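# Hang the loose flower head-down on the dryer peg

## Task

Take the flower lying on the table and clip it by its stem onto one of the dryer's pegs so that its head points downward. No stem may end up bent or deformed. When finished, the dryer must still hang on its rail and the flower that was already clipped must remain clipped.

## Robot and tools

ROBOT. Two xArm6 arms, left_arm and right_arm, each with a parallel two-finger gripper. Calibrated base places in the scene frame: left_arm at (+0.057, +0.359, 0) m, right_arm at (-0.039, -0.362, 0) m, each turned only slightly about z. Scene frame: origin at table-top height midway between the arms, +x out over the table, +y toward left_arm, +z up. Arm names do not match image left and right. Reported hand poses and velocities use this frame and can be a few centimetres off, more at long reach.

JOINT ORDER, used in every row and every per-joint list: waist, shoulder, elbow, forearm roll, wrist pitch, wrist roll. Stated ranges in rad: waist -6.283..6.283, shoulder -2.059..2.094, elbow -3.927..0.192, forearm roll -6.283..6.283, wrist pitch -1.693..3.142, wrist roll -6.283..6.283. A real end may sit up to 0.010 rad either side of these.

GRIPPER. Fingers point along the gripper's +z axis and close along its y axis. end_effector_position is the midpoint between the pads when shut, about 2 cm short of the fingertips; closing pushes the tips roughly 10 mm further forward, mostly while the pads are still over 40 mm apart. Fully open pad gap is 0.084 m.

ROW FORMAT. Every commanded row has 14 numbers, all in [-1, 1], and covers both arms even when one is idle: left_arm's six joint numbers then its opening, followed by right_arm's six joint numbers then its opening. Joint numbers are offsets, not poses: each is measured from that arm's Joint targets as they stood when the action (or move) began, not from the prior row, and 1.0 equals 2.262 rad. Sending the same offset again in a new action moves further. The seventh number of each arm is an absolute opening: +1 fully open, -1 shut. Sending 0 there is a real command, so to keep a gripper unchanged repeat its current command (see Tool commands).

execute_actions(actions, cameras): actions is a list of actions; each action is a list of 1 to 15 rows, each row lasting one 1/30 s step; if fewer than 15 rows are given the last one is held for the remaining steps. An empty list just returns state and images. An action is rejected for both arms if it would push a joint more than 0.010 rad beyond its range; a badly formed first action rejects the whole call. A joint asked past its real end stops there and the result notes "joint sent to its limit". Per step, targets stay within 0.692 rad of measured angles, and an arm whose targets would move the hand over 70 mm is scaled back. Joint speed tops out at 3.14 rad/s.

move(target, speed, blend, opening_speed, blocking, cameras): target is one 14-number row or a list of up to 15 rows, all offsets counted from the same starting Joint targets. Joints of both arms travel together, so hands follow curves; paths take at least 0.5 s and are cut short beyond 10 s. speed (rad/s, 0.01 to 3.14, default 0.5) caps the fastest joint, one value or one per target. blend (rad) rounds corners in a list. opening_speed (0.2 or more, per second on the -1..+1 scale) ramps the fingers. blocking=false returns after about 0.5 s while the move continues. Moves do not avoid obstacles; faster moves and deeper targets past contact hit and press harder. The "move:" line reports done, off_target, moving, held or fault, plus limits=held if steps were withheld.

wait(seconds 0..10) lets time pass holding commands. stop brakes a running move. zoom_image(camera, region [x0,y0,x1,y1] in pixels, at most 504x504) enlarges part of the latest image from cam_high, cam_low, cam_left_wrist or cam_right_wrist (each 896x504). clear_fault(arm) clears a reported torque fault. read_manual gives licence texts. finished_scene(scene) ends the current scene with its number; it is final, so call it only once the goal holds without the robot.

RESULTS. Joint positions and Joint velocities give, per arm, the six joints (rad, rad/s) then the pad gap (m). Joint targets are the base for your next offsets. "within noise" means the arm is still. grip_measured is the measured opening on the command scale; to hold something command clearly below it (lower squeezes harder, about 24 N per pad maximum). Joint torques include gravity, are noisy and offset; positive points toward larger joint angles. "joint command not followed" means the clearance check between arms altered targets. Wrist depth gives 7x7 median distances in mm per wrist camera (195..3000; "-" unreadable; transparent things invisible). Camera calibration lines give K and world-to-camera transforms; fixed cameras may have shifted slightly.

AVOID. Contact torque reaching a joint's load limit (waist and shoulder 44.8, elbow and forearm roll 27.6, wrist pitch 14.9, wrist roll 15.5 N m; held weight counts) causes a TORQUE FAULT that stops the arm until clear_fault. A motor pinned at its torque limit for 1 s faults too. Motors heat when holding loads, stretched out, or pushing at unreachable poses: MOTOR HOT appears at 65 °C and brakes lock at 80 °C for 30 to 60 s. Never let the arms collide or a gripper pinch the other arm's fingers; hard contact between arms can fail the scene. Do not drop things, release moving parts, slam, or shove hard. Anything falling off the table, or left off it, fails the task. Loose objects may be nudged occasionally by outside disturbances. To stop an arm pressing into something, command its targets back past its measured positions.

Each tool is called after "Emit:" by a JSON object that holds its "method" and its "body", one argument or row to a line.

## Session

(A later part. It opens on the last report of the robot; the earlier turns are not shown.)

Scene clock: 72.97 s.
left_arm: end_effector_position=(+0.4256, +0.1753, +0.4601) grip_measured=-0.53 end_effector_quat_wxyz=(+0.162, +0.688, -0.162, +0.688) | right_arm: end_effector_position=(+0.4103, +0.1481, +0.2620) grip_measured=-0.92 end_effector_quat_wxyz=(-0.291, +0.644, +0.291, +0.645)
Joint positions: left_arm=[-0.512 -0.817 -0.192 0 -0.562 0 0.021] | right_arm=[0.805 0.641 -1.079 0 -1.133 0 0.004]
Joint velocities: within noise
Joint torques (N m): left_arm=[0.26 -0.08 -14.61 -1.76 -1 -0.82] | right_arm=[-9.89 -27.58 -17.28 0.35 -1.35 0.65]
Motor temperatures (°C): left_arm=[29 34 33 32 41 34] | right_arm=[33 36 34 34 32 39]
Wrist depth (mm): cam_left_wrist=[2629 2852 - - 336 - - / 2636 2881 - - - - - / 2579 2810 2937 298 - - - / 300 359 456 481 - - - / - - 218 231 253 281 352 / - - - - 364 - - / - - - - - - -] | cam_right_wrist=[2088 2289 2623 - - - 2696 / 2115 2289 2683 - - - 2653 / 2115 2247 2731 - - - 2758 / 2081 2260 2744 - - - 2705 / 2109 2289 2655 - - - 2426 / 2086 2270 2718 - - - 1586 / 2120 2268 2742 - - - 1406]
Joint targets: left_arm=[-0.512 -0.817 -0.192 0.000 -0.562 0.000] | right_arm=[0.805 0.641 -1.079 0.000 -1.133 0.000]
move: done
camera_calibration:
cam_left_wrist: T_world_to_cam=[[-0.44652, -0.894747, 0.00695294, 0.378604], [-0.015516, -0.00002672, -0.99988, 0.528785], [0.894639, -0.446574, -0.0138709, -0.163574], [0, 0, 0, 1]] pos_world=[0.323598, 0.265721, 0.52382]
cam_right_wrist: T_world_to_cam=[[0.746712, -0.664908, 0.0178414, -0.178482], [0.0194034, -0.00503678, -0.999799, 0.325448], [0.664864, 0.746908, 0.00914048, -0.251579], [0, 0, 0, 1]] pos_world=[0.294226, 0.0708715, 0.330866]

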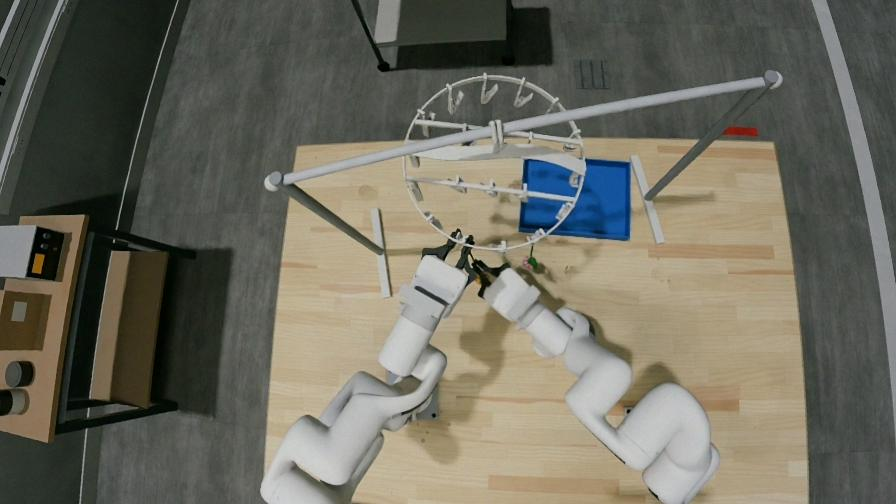

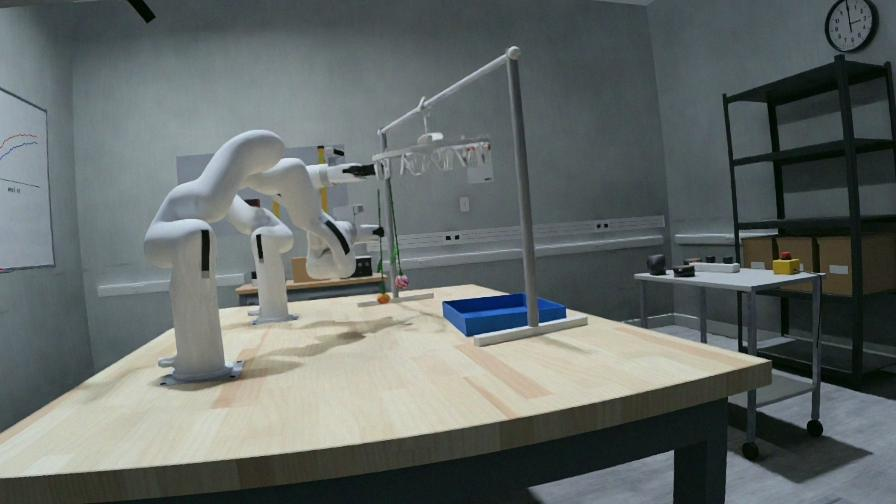

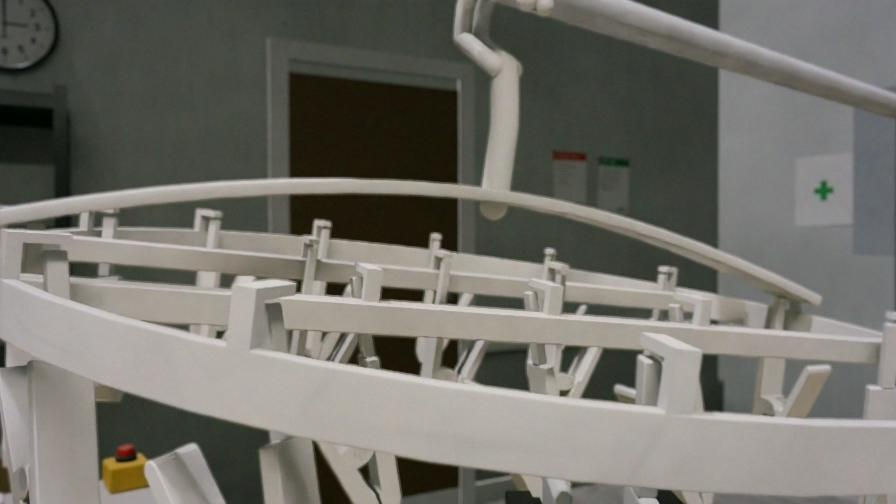

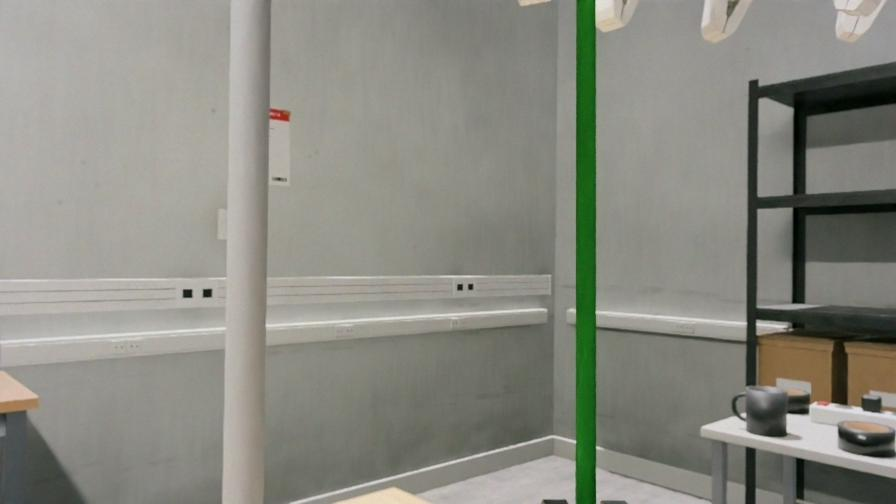

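Emit:
{"method": "move", "body": {
  "target": [0,0,0,0,0,0,-0.8,0,-0.0239,0.0049,0,0.0203,0,-1],
  "speed": 0.1
}}

Emit:
{"method": "zoom_image", "body": {
  "camera": "cam_low",
  "region": [340, 130, 450, 250]
}}

Emit:
{"method": "zoom_image", "body": {
  "camera": "cam_high",
  "region": [430, 210, 500, 280]
}}

Scene clock: 76.53 s.
left_arm: end_effector_position=(+0.4256, +0.1753, +0.4601) grip_measured=-0.53 end_effector_quat_wxyz=(+0.162, +0.688, -0.162, +0.688) | right_arm: end_effector_position=(+0.4111, +0.1489, +0.2819) grip_measured=-0.92 end_effector_quat_wxyz=(-0.290, +0.645, +0.291, +0.644)
Joint positions: left_arm=[-0.512 -0.817 -0.192 0 -0.562 0 0.021] | right_arm=[0.805 0.587 -1.068 0 -1.087 0 0.004]
Joint velocities: within noise
Joint torques (N m): left_arm=[-0.13 -0.87 -14.78 -2.52 -0.79 -0.93] | right_arm=[-8.25 -47.77 -13.52 0.44 -1.19 0.54]
Motor temperatures (°C): left_arm=[29 34 33 32 41 34] | right_arm=[33 37 34 34 32 39]
Wrist depth (mm): cam_left_wrist=[2615 2882 - - 335 - - / 2635 2924 - - - - - / 2540 2923 2931 299 - - - / 299 358 457 480 - - - / - - 218 231 253 280 354 / - - - - 363 - - / - - - - - - -] | cam_right_wrist=[2109 2271 2646 - 351 384 373 / 2115 2243 2648 - - - 2549 / 2128 2273 2745 - - - 2654 / 2117 2288 2780 - - - 2682 / 2095 2259 2717 - - - 2470 / 2112 2249 2712 - - - 1640 / 2106 2267 2734 - - - 1426]
Joint targets: left_arm=[-0.512 -0.817 -0.192 0.000 -0.562 0.000] | right_arm=[0.805 0.587 -1.068 0.000 -1.087 0.000]
move: done
camera_calibration:
cam_left_wrist: T_world_to_cam=[[-0.44652, -0.894747, 0.00695294, 0.378604], [-0.015516, -0.00002672, -0.99988, 0.528785], [0.894639, -0.446574, -0.0138709, -0.163574], [0, 0, 0, 1]] pos_world=[0.323598, 0.265721, 0.52382]
cam_right_wrist: T_world_to_cam=[[0.746789, -0.664819, 0.0179537, -0.178845], [0.0175586, -0.00727696, -0.999819, 0.346459], [0.66483, 0.746969, 0.00623895, -0.252023], [0, 0, 0, 1]] pos_world=[0.295028, 0.0718744, 0.351179]

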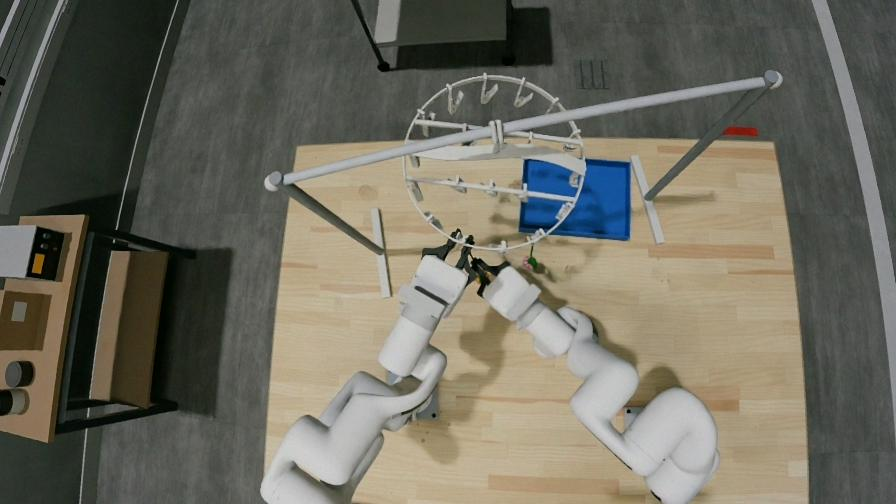

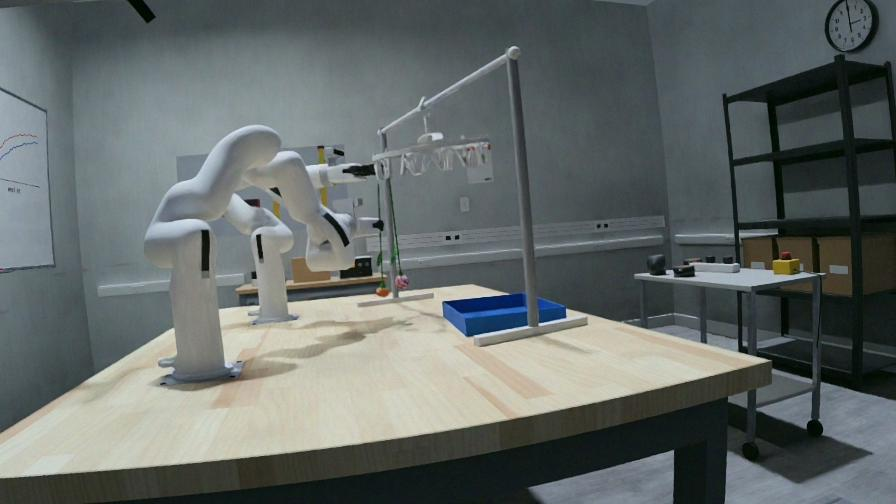

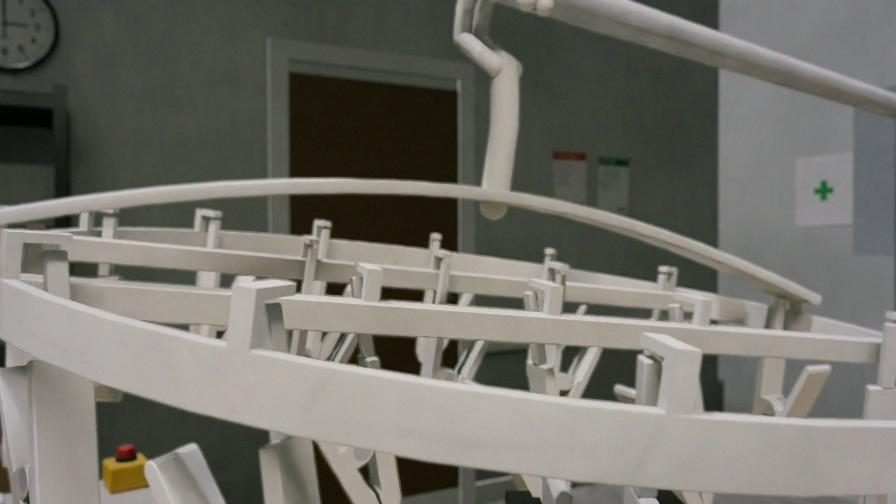

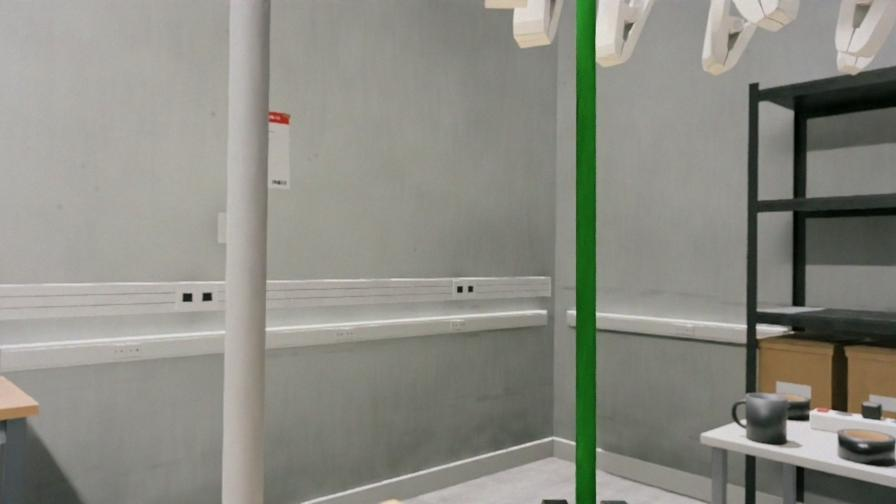

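Scaled by 4.200 from the camera's 896x504 image, which has a finer 1280x720 frame.

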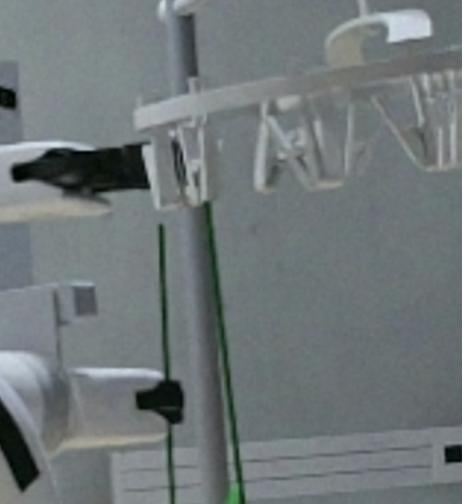

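Scaled by 7.200 from the camera's 896x504 image, which has a finer 1280x720 frame.

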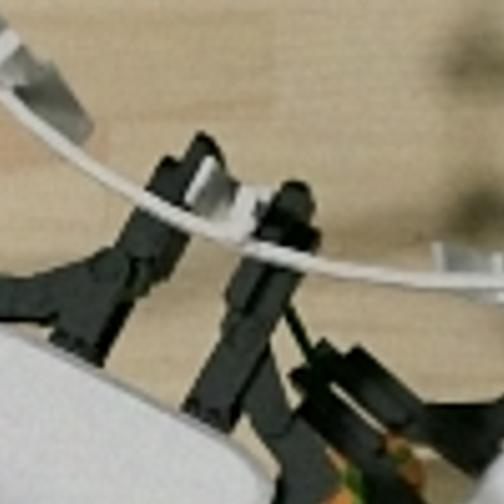

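Emit:
{"method": "move", "body": {
  "target": [0,0,0,0,0,0,-0.8,0,-0.029,0.0073,0,0.0205,0,-1],
  "speed": 0.08
}}

Emit:
{"method": "zoom_image", "body": {
  "camera": "cam_low",
  "region": [340, 130, 450, 250]
}}

Emit:
{"method": "zoom_image", "body": {
  "camera": "cam_right_wrist",
  "region": [450, 0, 700, 150]
}}

Scene clock: 78.93 s.
left_arm: end_effector_position=(+0.4256, +0.1753, +0.4601) grip_measured=-0.53 end_effector_quat_wxyz=(+0.162, +0.688, -0.162, +0.688) | right_arm: end_effector_position=(+0.4102, +0.1479, +0.3069) grip_measured=-0.92 end_effector_quat_wxyz=(-0.291, +0.644, +0.291, +0.645)
Joint positions: left_arm=[-0.512 -0.817 -0.192 0 -0.562 0 0.021] | right_arm=[0.805 0.521 -1.052 0 -1.041 0 0.004]
Joint velocities: within noise
Joint torques (N m): left_arm=[-0.69 -1 -14.78 -2.68 -0.47 -0.58] | right_arm=[-7.28 -46.62 -14.44 0.43 -1.19 0.35]
Motor temperatures (°C): left_arm=[29 34 33 32 41 34] | right_arm=[33 37 34 34 32 39]
Wrist depth (mm): cam_left_wrist=[2633 2880 - - 336 - - / 2654 2870 - - - - - / 2536 2822 2951 299 - - - / 300 359 458 479 - - - / - - 218 231 253 281 353 / - - - - 364 - - / - - - - - - -] | cam_right_wrist=[2158 - 2630 - 364 249 302 / 2108 2267 2653 - - - 2489 / 2115 2278 2703 - - - 2633 / 2119 2245 2740 - - - 2624 / 2054 2180 2683 - - - 2549 / 2095 2323 2741 - - - 2281 / 2099 2279 2761 - - - 1367]
Joint targets: left_arm=[-0.512 -0.817 -0.192 0.000 -0.562 0.000] | right_arm=[0.805 0.521 -1.052 0.000 -1.040 0.000]
move: done
camera_calibration:
cam_left_wrist: T_world_to_cam=[[-0.44652, -0.894747, 0.00695294, 0.378604], [-0.015516, -0.00002672, -0.99988, 0.528785], [0.894639, -0.446574, -0.0138709, -0.163574], [0, 0, 0, 1]] pos_world=[0.323598, 0.265721, 0.52382]
cam_right_wrist: T_world_to_cam=[[0.746712, -0.664905, 0.0179669, -0.179314], [0.0193636, -0.00527033, -0.999799, 0.37037], [0.664866, 0.746909, 0.00893951, -0.251632], [0, 0, 0, 1]] pos_world=[0.294026, 0.0706718, 0.375767]

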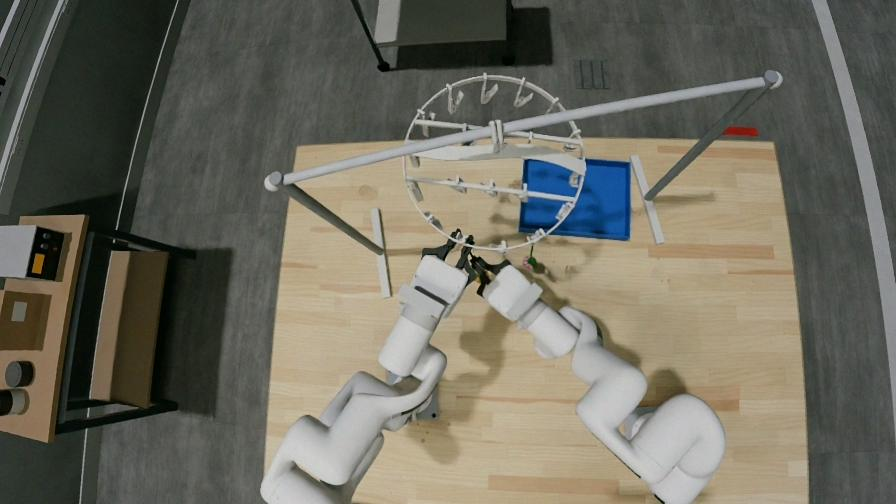

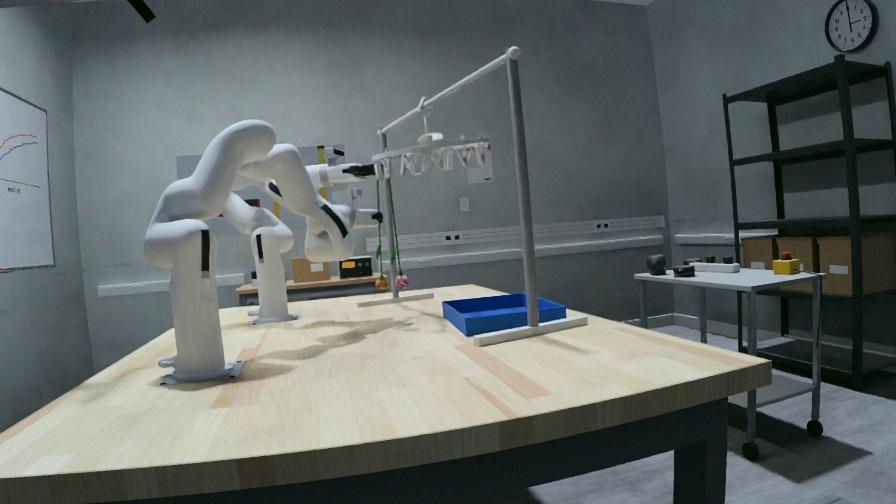

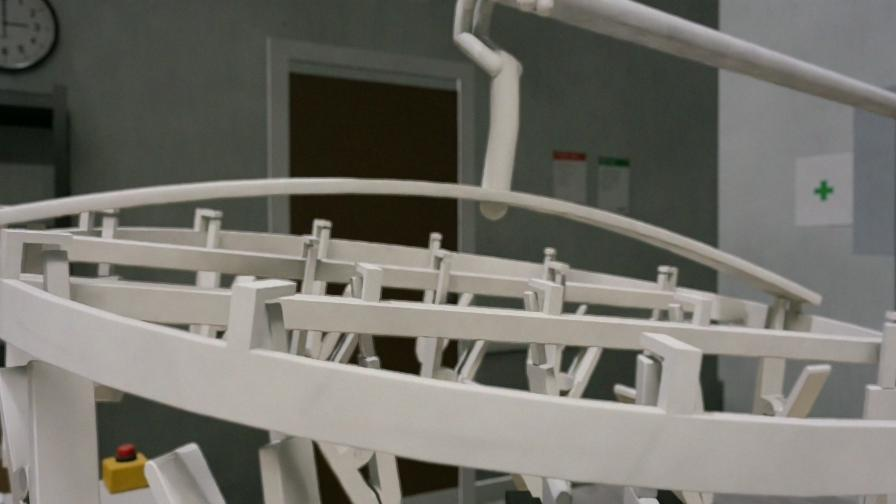

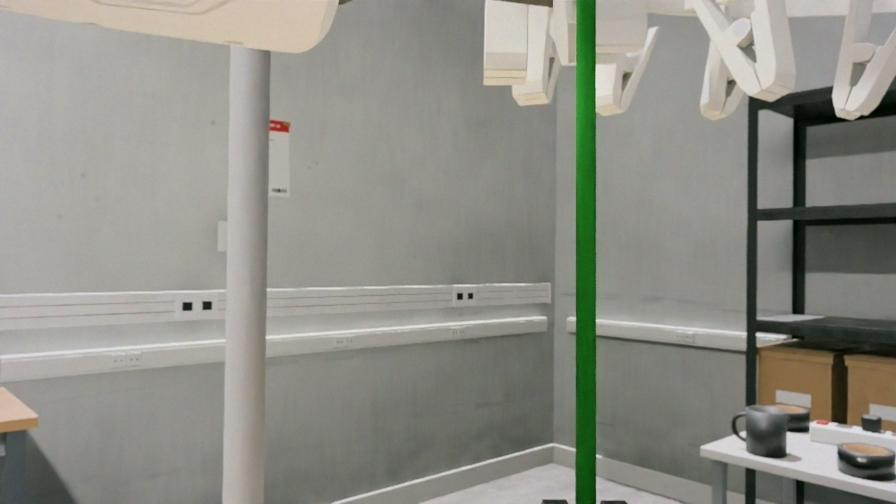

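Scaled by 4.200 from the camera's 896x504 image, which has a finer 1280x720 frame.

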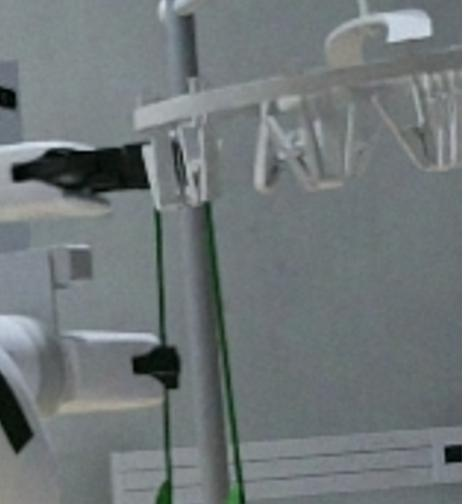

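Scaled by 2.016 from the camera's 896x504 image, which has a finer 1280x720 frame.

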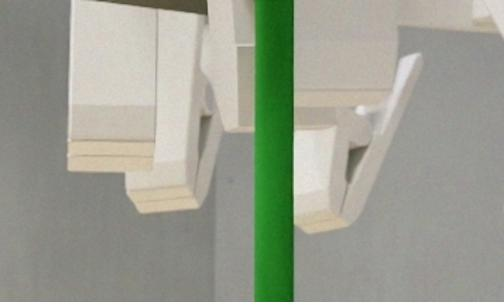

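Emit:
{"method": "zoom_image", "body": {
  "camera": "cam_low",
  "region": [365, 160, 400, 190]
}}

Emit:
{"method": "zoom_image", "body": {
  "camera": "cam_right_wrist",
  "region": [530, 0, 660, 70]
}}

Emit:
{"method": "zoom_image", "body": {
  "camera": "cam_high",
  "region": [440, 215, 490, 265]
}}

Scaled by 14.400 from the camera's 896x504 image, which has a finer 1280x720 frame.

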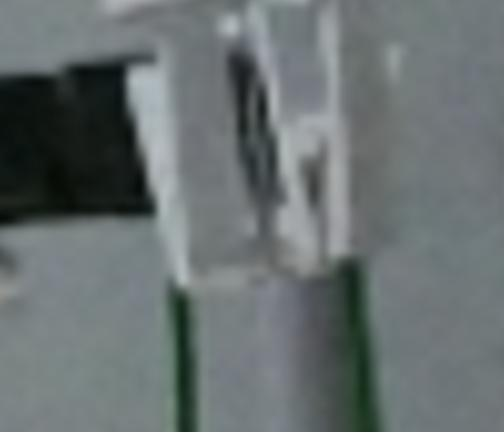

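Scaled by 3.877 from the camera's 896x504 image, which has a finer 1280x720 frame.

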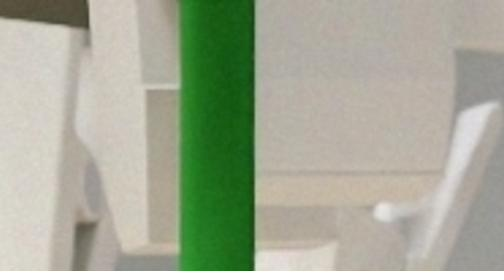

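Scaled by 10.080 from the camera's 896x504 image, which has a finer 1280x720 frame.

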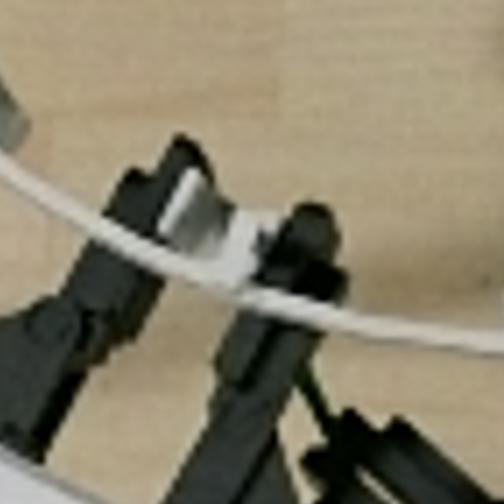

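Emit:
{"method": "move", "body": {
  "target": [0,0,0,0,0,0,-0.8,-0.005,0.0017,-0.0035,0,0.0018,0,-1],
  "speed": 0.05,
  "cameras": ["cam_high","cam_low","cam_right_wrist"]
}}

Emit:
{"method": "zoom_image", "body": {
  "camera": "cam_right_wrist",
  "region": [490, 0, 680, 100]
}}

Emit:
{"method": "zoom_image", "body": {
  "camera": "cam_low",
  "region": [365, 160, 400, 190]
}}

Scene clock: 86.67 s.
left_arm: end_effector_position=(+0.4256, +0.1753, +0.4601) grip_measured=-0.53 end_effector_quat_wxyz=(+0.162, +0.688, -0.162, +0.688) | right_arm: end_effector_position=(+0.4170, +0.1442, +0.3072) grip_measured=-0.92 end_effector_quat_wxyz=(-0.287, +0.646, +0.287, +0.646)
Joint positions: left_arm=[-0.512 -0.817 -0.192 0 -0.562 0 0.021] | right_arm=[0.794 0.525 -1.059 0 -1.036 0 0.004]
Joint velocities: within noise
Joint torques (N m): left_arm=[-1.35 -1.7 -15.42 -3.05 -0.53 -0.59] | right_arm=[-10.35 -26.71 -18.69 0.38 -1.14 0.23]
Motor temperatures (°C): left_arm=[29 34 33 32 41 34] | right_arm=[33 37 34 34 32 39]
Wrist depth (mm): cam_left_wrist=[2632 2879 - - 335 - - / 2668 2819 - - - - - / 2566 2814 2973 299 - - - / 299 359 457 481 - - - / - - 218 231 254 281 353 / - - - - 363 - - / - - - - - - -] | cam_right_wrist=[2186 2506 - 217 361 249 - / 2141 2385 2753 - - 2832 2441 / 2098 429 2781 - - - 2607 / 2127 425 2719 - - - 2747 / 2037 423 2808 - - - 2543 / 2089 422 2800 - - - 2222 / 2128 2303 2818 - - - 1363]
Joint targets: left_arm=[-0.512 -0.817 -0.192 0.000 -0.562 0.000] | right_arm=[0.794 0.525 -1.059 0.000 -1.036 0.000]
move: done
camera_calibration:
cam_right_wrist: T_world_to_cam=[[0.739276, -0.673163, 0.0179567, -0.182546], [0.0192963, -0.00547825, -0.999799, 0.370576], [0.673126, 0.739474, 0.00893959, -0.255843], [0, 0, 0, 1]] pos_world=[0.300016, 0.0683361, 0.376067]
Images, in order (width x height): cam_high 896x504, cam_low 896x504, cam_right_wrist 896x504.

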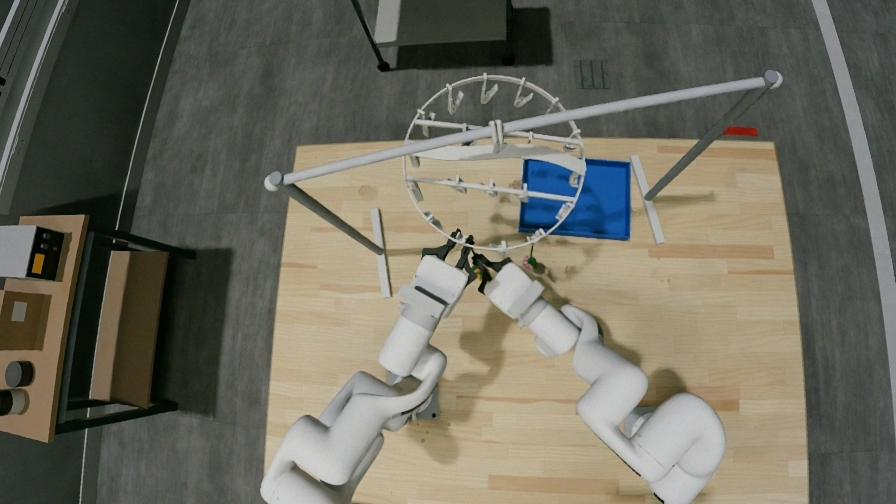

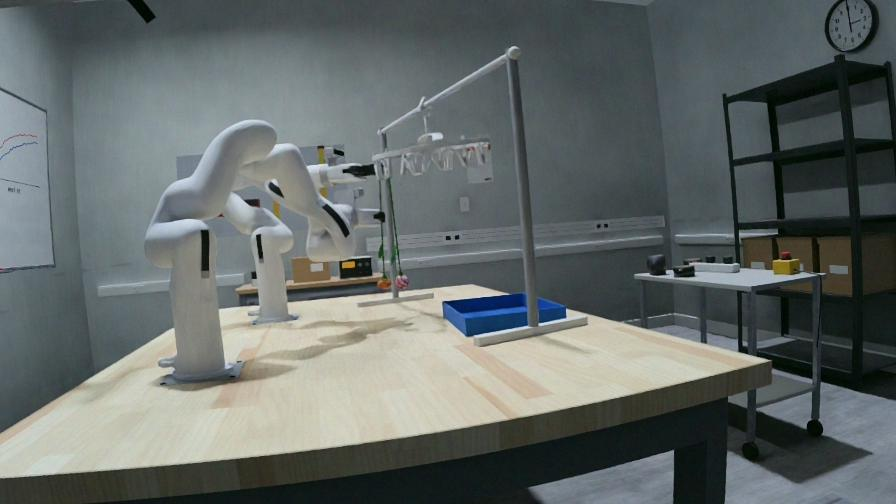

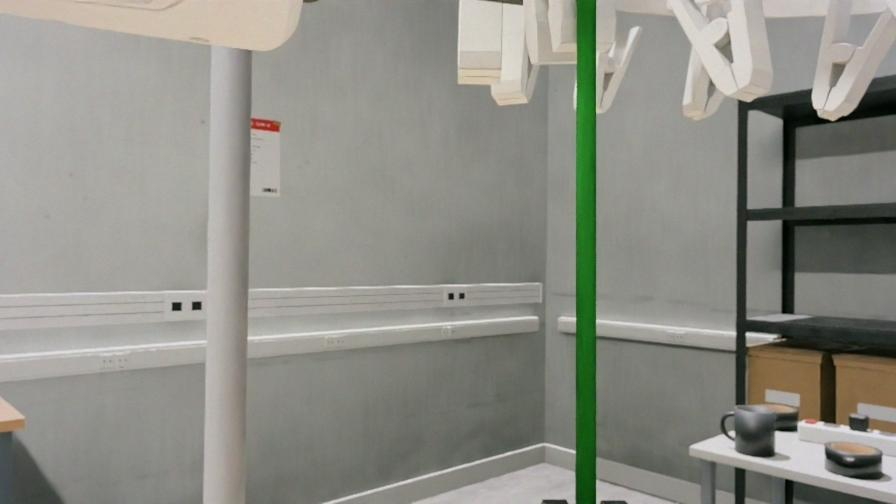

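Scaled by 2.653 from the camera's 896x504 image, which has a finer 1280x720 frame.

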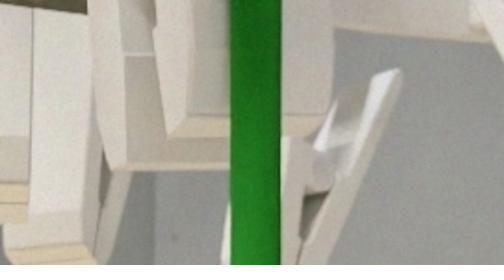

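Scaled by 14.400 from the camera's 896x504 image, which has a finer 1280x720 frame.

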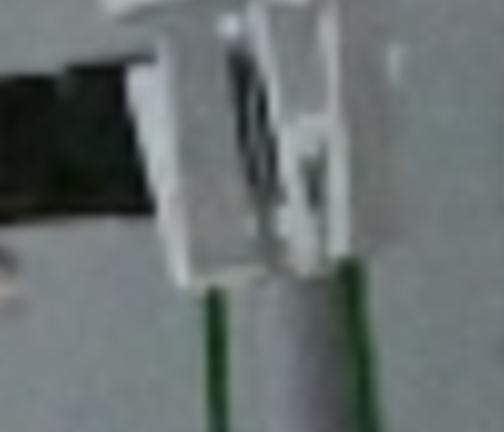

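Emit:
{"method": "move", "body": {
  "target": [
    [0,0,0,0,0,0,-0.8,0,0.036,-0.009,0,-0.0258,0,-1],
    [0,0,0,0,0,0,-0.8,0.0013,0.0458,-0.0291,0,-0.0155,0,-1],
    [0,0,0,0,0,0,-0.8,0.0013,0.0098,-0.0201,0,0.0103,0,-1]
  ],
  "speed": [0.1,0.08,0.06],
  "cameras": ["cam_high","cam_low","cam_right_wrist"]
}}

Emit:
{"method": "zoom_image", "body": {
  "camera": "cam_right_wrist",
  "region": [490, 0, 680, 100]
}}

Emit:
{"method": "zoom_image", "body": {
  "camera": "cam_low",
  "region": [340, 130, 450, 310]
}}

Scene clock: 97.50 s.
left_arm: end_effector_position=(+0.4256, +0.1753, +0.4601) grip_measured=-0.53 end_effector_quat_wxyz=(+0.162, +0.688, -0.162, +0.688) | right_arm: end_effector_position=(+0.4228, +0.1534, +0.3086) grip_measured=-0.92 end_effector_quat_wxyz=(-0.288, +0.646, +0.288, +0.646)
Joint positions: left_arm=[-0.512 -0.817 -0.192 0 -0.562 0 0.021] | right_arm=[0.797 0.547 -1.105 0 -1.013 0 0.004]
Joint velocities: within noise
Joint torques (N m): left_arm=[-2.64 -2.17 -15.69 -3.25 -0.69 -0.31] | right_arm=[9.66 -47.33 -14.75 0.53 -1.24 0.22]
Motor temperatures (°C): left_arm=[29 34 33 32 41 34] | right_arm=[33 37 34 34 32 39]
Wrist depth (mm): cam_left_wrist=[2656 2851 - - 336 - - / 2677 2819 - - - - - / 2533 2835 2966 298 - - - / 299 359 458 480 - - - / - - 218 231 253 281 352 / - - - - 364 - - / - - - - - - -] | cam_right_wrist=[2163 2495 - 280 344 234 289 / 2123 417 2662 - - - 2484 / 2091 414 2713 - - - 2611 / 2094 414 2750 - - - 2667 / 2114 2319 2751 - - - 2573 / 2083 2331 2815 - - - 2274 / 2096 2335 2826 - - 2844 1375]
Joint targets: left_arm=[-0.512 -0.817 -0.192 0.000 -0.562 0.000] | right_arm=[0.797 0.547 -1.105 0.000 -1.013 0.000]
move: done
camera_calibration:
cam_right_wrist: T_world_to_cam=[[0.741131, -0.671121, 0.017925, -0.181742], [0.0192877, -0.00540395, -0.999799, 0.371906], [0.671083, 0.741328, 0.00893931, -0.265983], [0, 0, 0, 1]] pos_world=[0.306018, 0.0772201, 0.377467]
Images, in order (width x height): cam_high 896x504, cam_low 896x504, cam_right_wrist 896x504.

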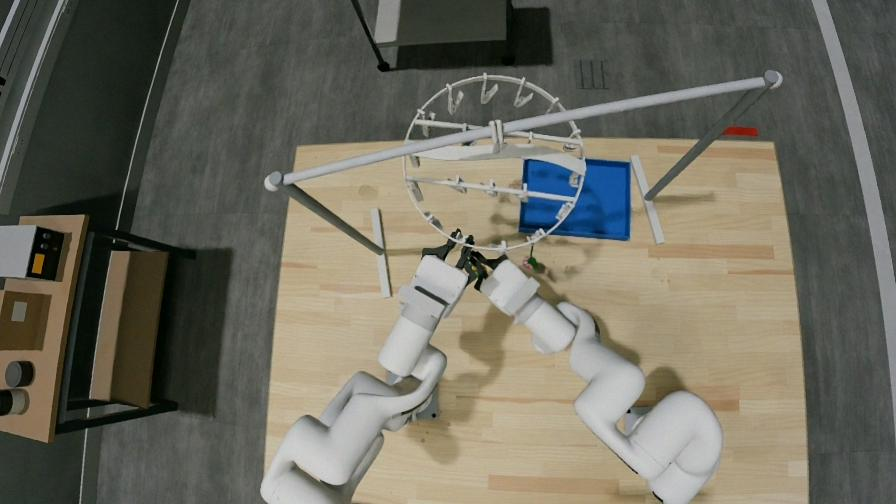

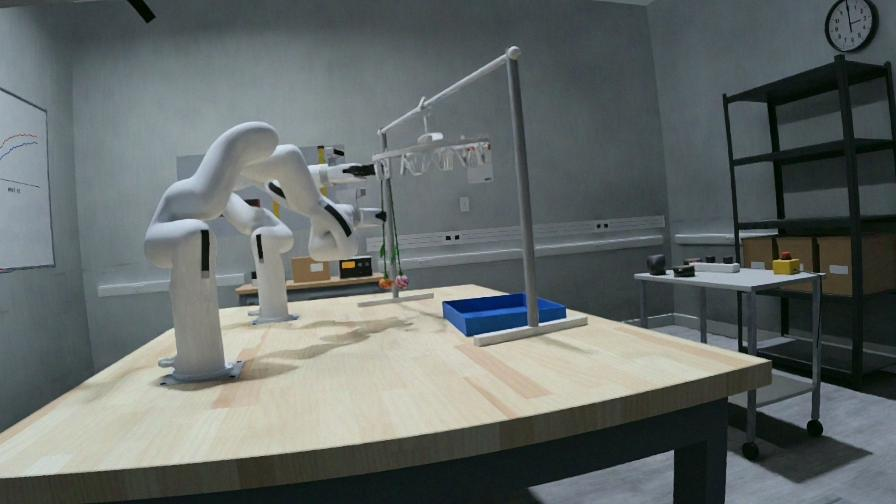

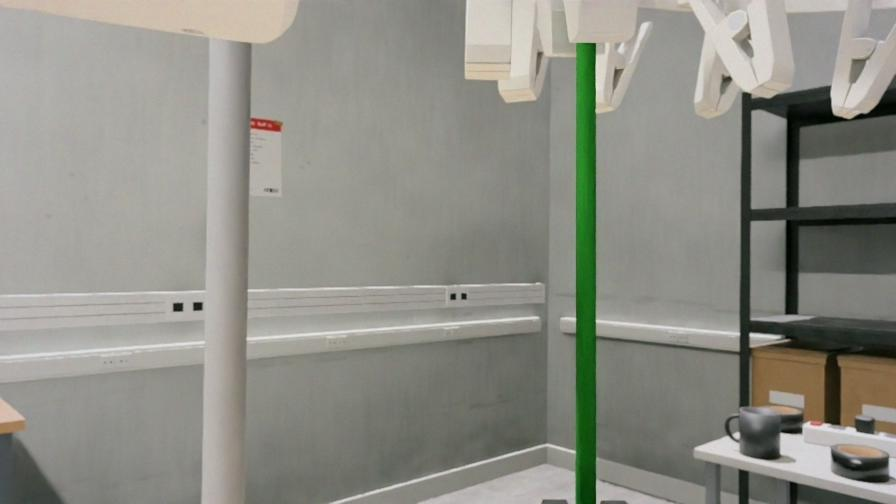

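Scaled by 2.653 from the camera's 896x504 image, which has a finer 1280x720 frame.

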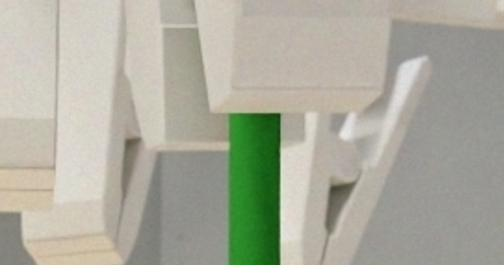

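Scaled by 2.800 from the camera's 896x504 image, which has a finer 1280x720 frame.

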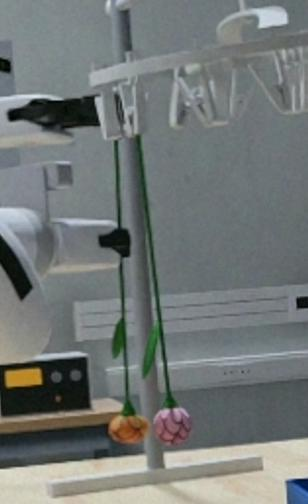

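Emit:
{"method": "move", "body": {
  "target": [0,0,0,0,0,0,0.3,0,0,0,0,0,0,-1],
  "opening_speed": 0.4,
  "cameras": ["cam_high","cam_low","cam_right_wrist"]
}}

Emit:
{"method": "zoom_image", "body": {
  "camera": "cam_right_wrist",
  "region": [490, 0, 680, 100]
}}

Emit:
{"method": "zoom_image", "body": {
  "camera": "cam_high",
  "region": [420, 205, 510, 285]
}}

Scene clock: 101.77 s.
left_arm: end_effector_position=(+0.4256, +0.1753, +0.4601) grip_measured=+0.29 end_effector_quat_wxyz=(+0.162, +0.688, -0.162, +0.688) | right_arm: end_effector_position=(+0.4228, +0.1534, +0.3087) grip_measured=-0.92 end_effector_quat_wxyz=(-0.288, +0.646, +0.288, +0.646)
Joint positions: left_arm=[-0.512 -0.817 -0.192 0 -0.562 0 0.056] | right_arm=[0.797 0.547 -1.105 0 -1.013 0 0.004]
Joint velocities: within noise
Joint torques (N m): left_arm=[-3.93 -3.36 -15.57 -2.92 -0.58 -0.1] | right_arm=[8.02 -43.59 -17.95 0.59 -2.09 0.09]
Motor temperatures (°C): left_arm=[29 34 33 32 41 34] | right_arm=[33 37 34 34 32 39]
Wrist depth (mm): cam_left_wrist=[2653 2872 - - 335 - - / 2660 2881 - - - - - / 2641 2871 2951 298 - - - / 296 384 447 - - - - / - - 216 229 252 283 357 / - - - - - 374 - / - - - - - - -] | cam_right_wrist=[2145 2551 - 201 340 232 289 / 2107 416 2701 - - - 2418 / 2116 414 2755 - - - 2592 / 2108 414 2745 - - - 2747 / 2082 2315 2748 - - - 2582 / 2107 2336 2822 - - - 2287 / 2130 2322 2745 - - 2814 1394]
Joint targets: left_arm=[-0.512 -0.817 -0.192 0.000 -0.562 0.000] | right_arm=[0.797 0.547 -1.105 0.000 -1.013 0.000]
move: done
camera_calibration:
cam_right_wrist: T_world_to_cam=[[0.741131, -0.671121, 0.017925, -0.181744], [0.0192877, -0.00540395, -0.999799, 0.372006], [0.671083, 0.741328, 0.00893931, -0.265984], [0, 0, 0, 1]] pos_world=[0.306018, 0.0772201, 0.377567]
Images, in order (width x height): cam_high 896x504, cam_low 896x504, cam_right_wrist 896x504.

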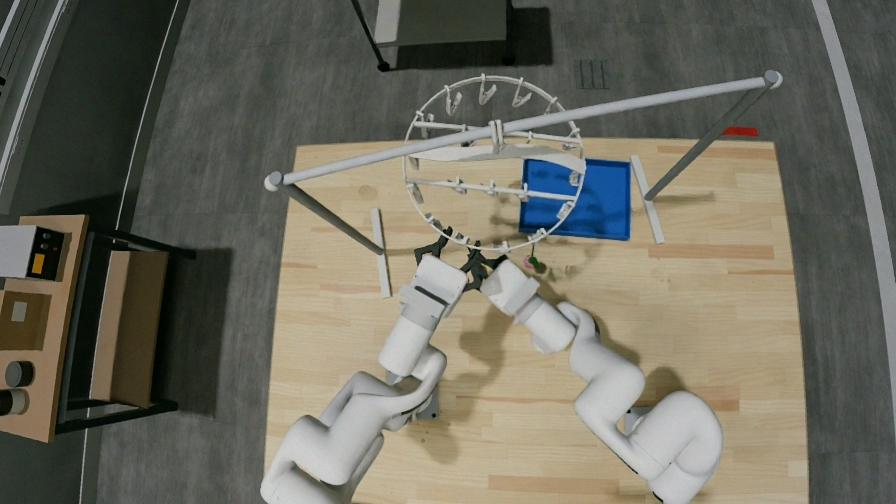

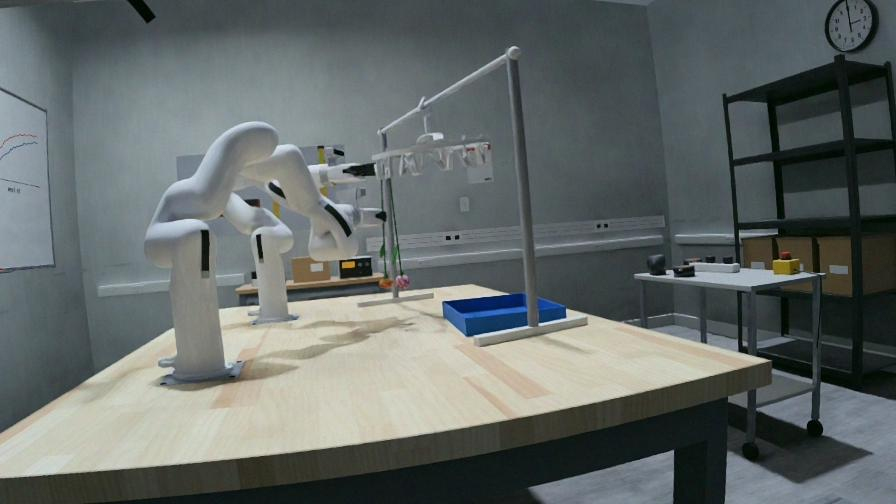

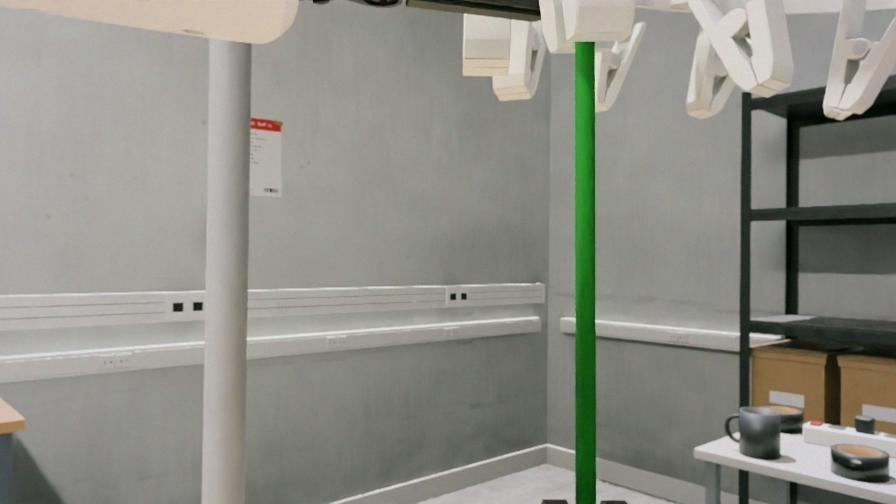

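Scaled by 2.653 from the camera's 896x504 image, which has a finer 1280x720 frame.

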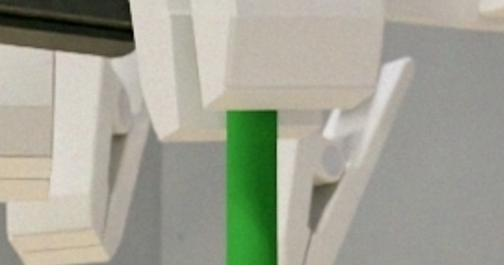

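Scaled by 5.600 from the camera's 896x504 image, which has a finer 1280x720 frame.

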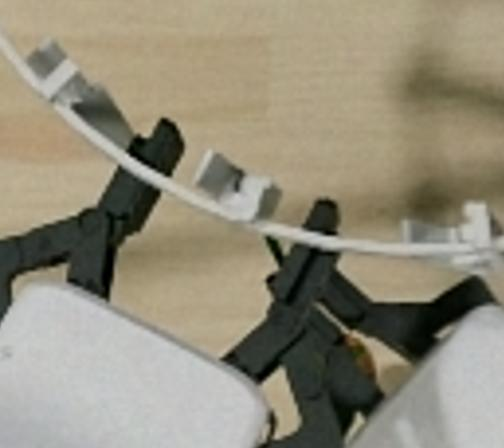

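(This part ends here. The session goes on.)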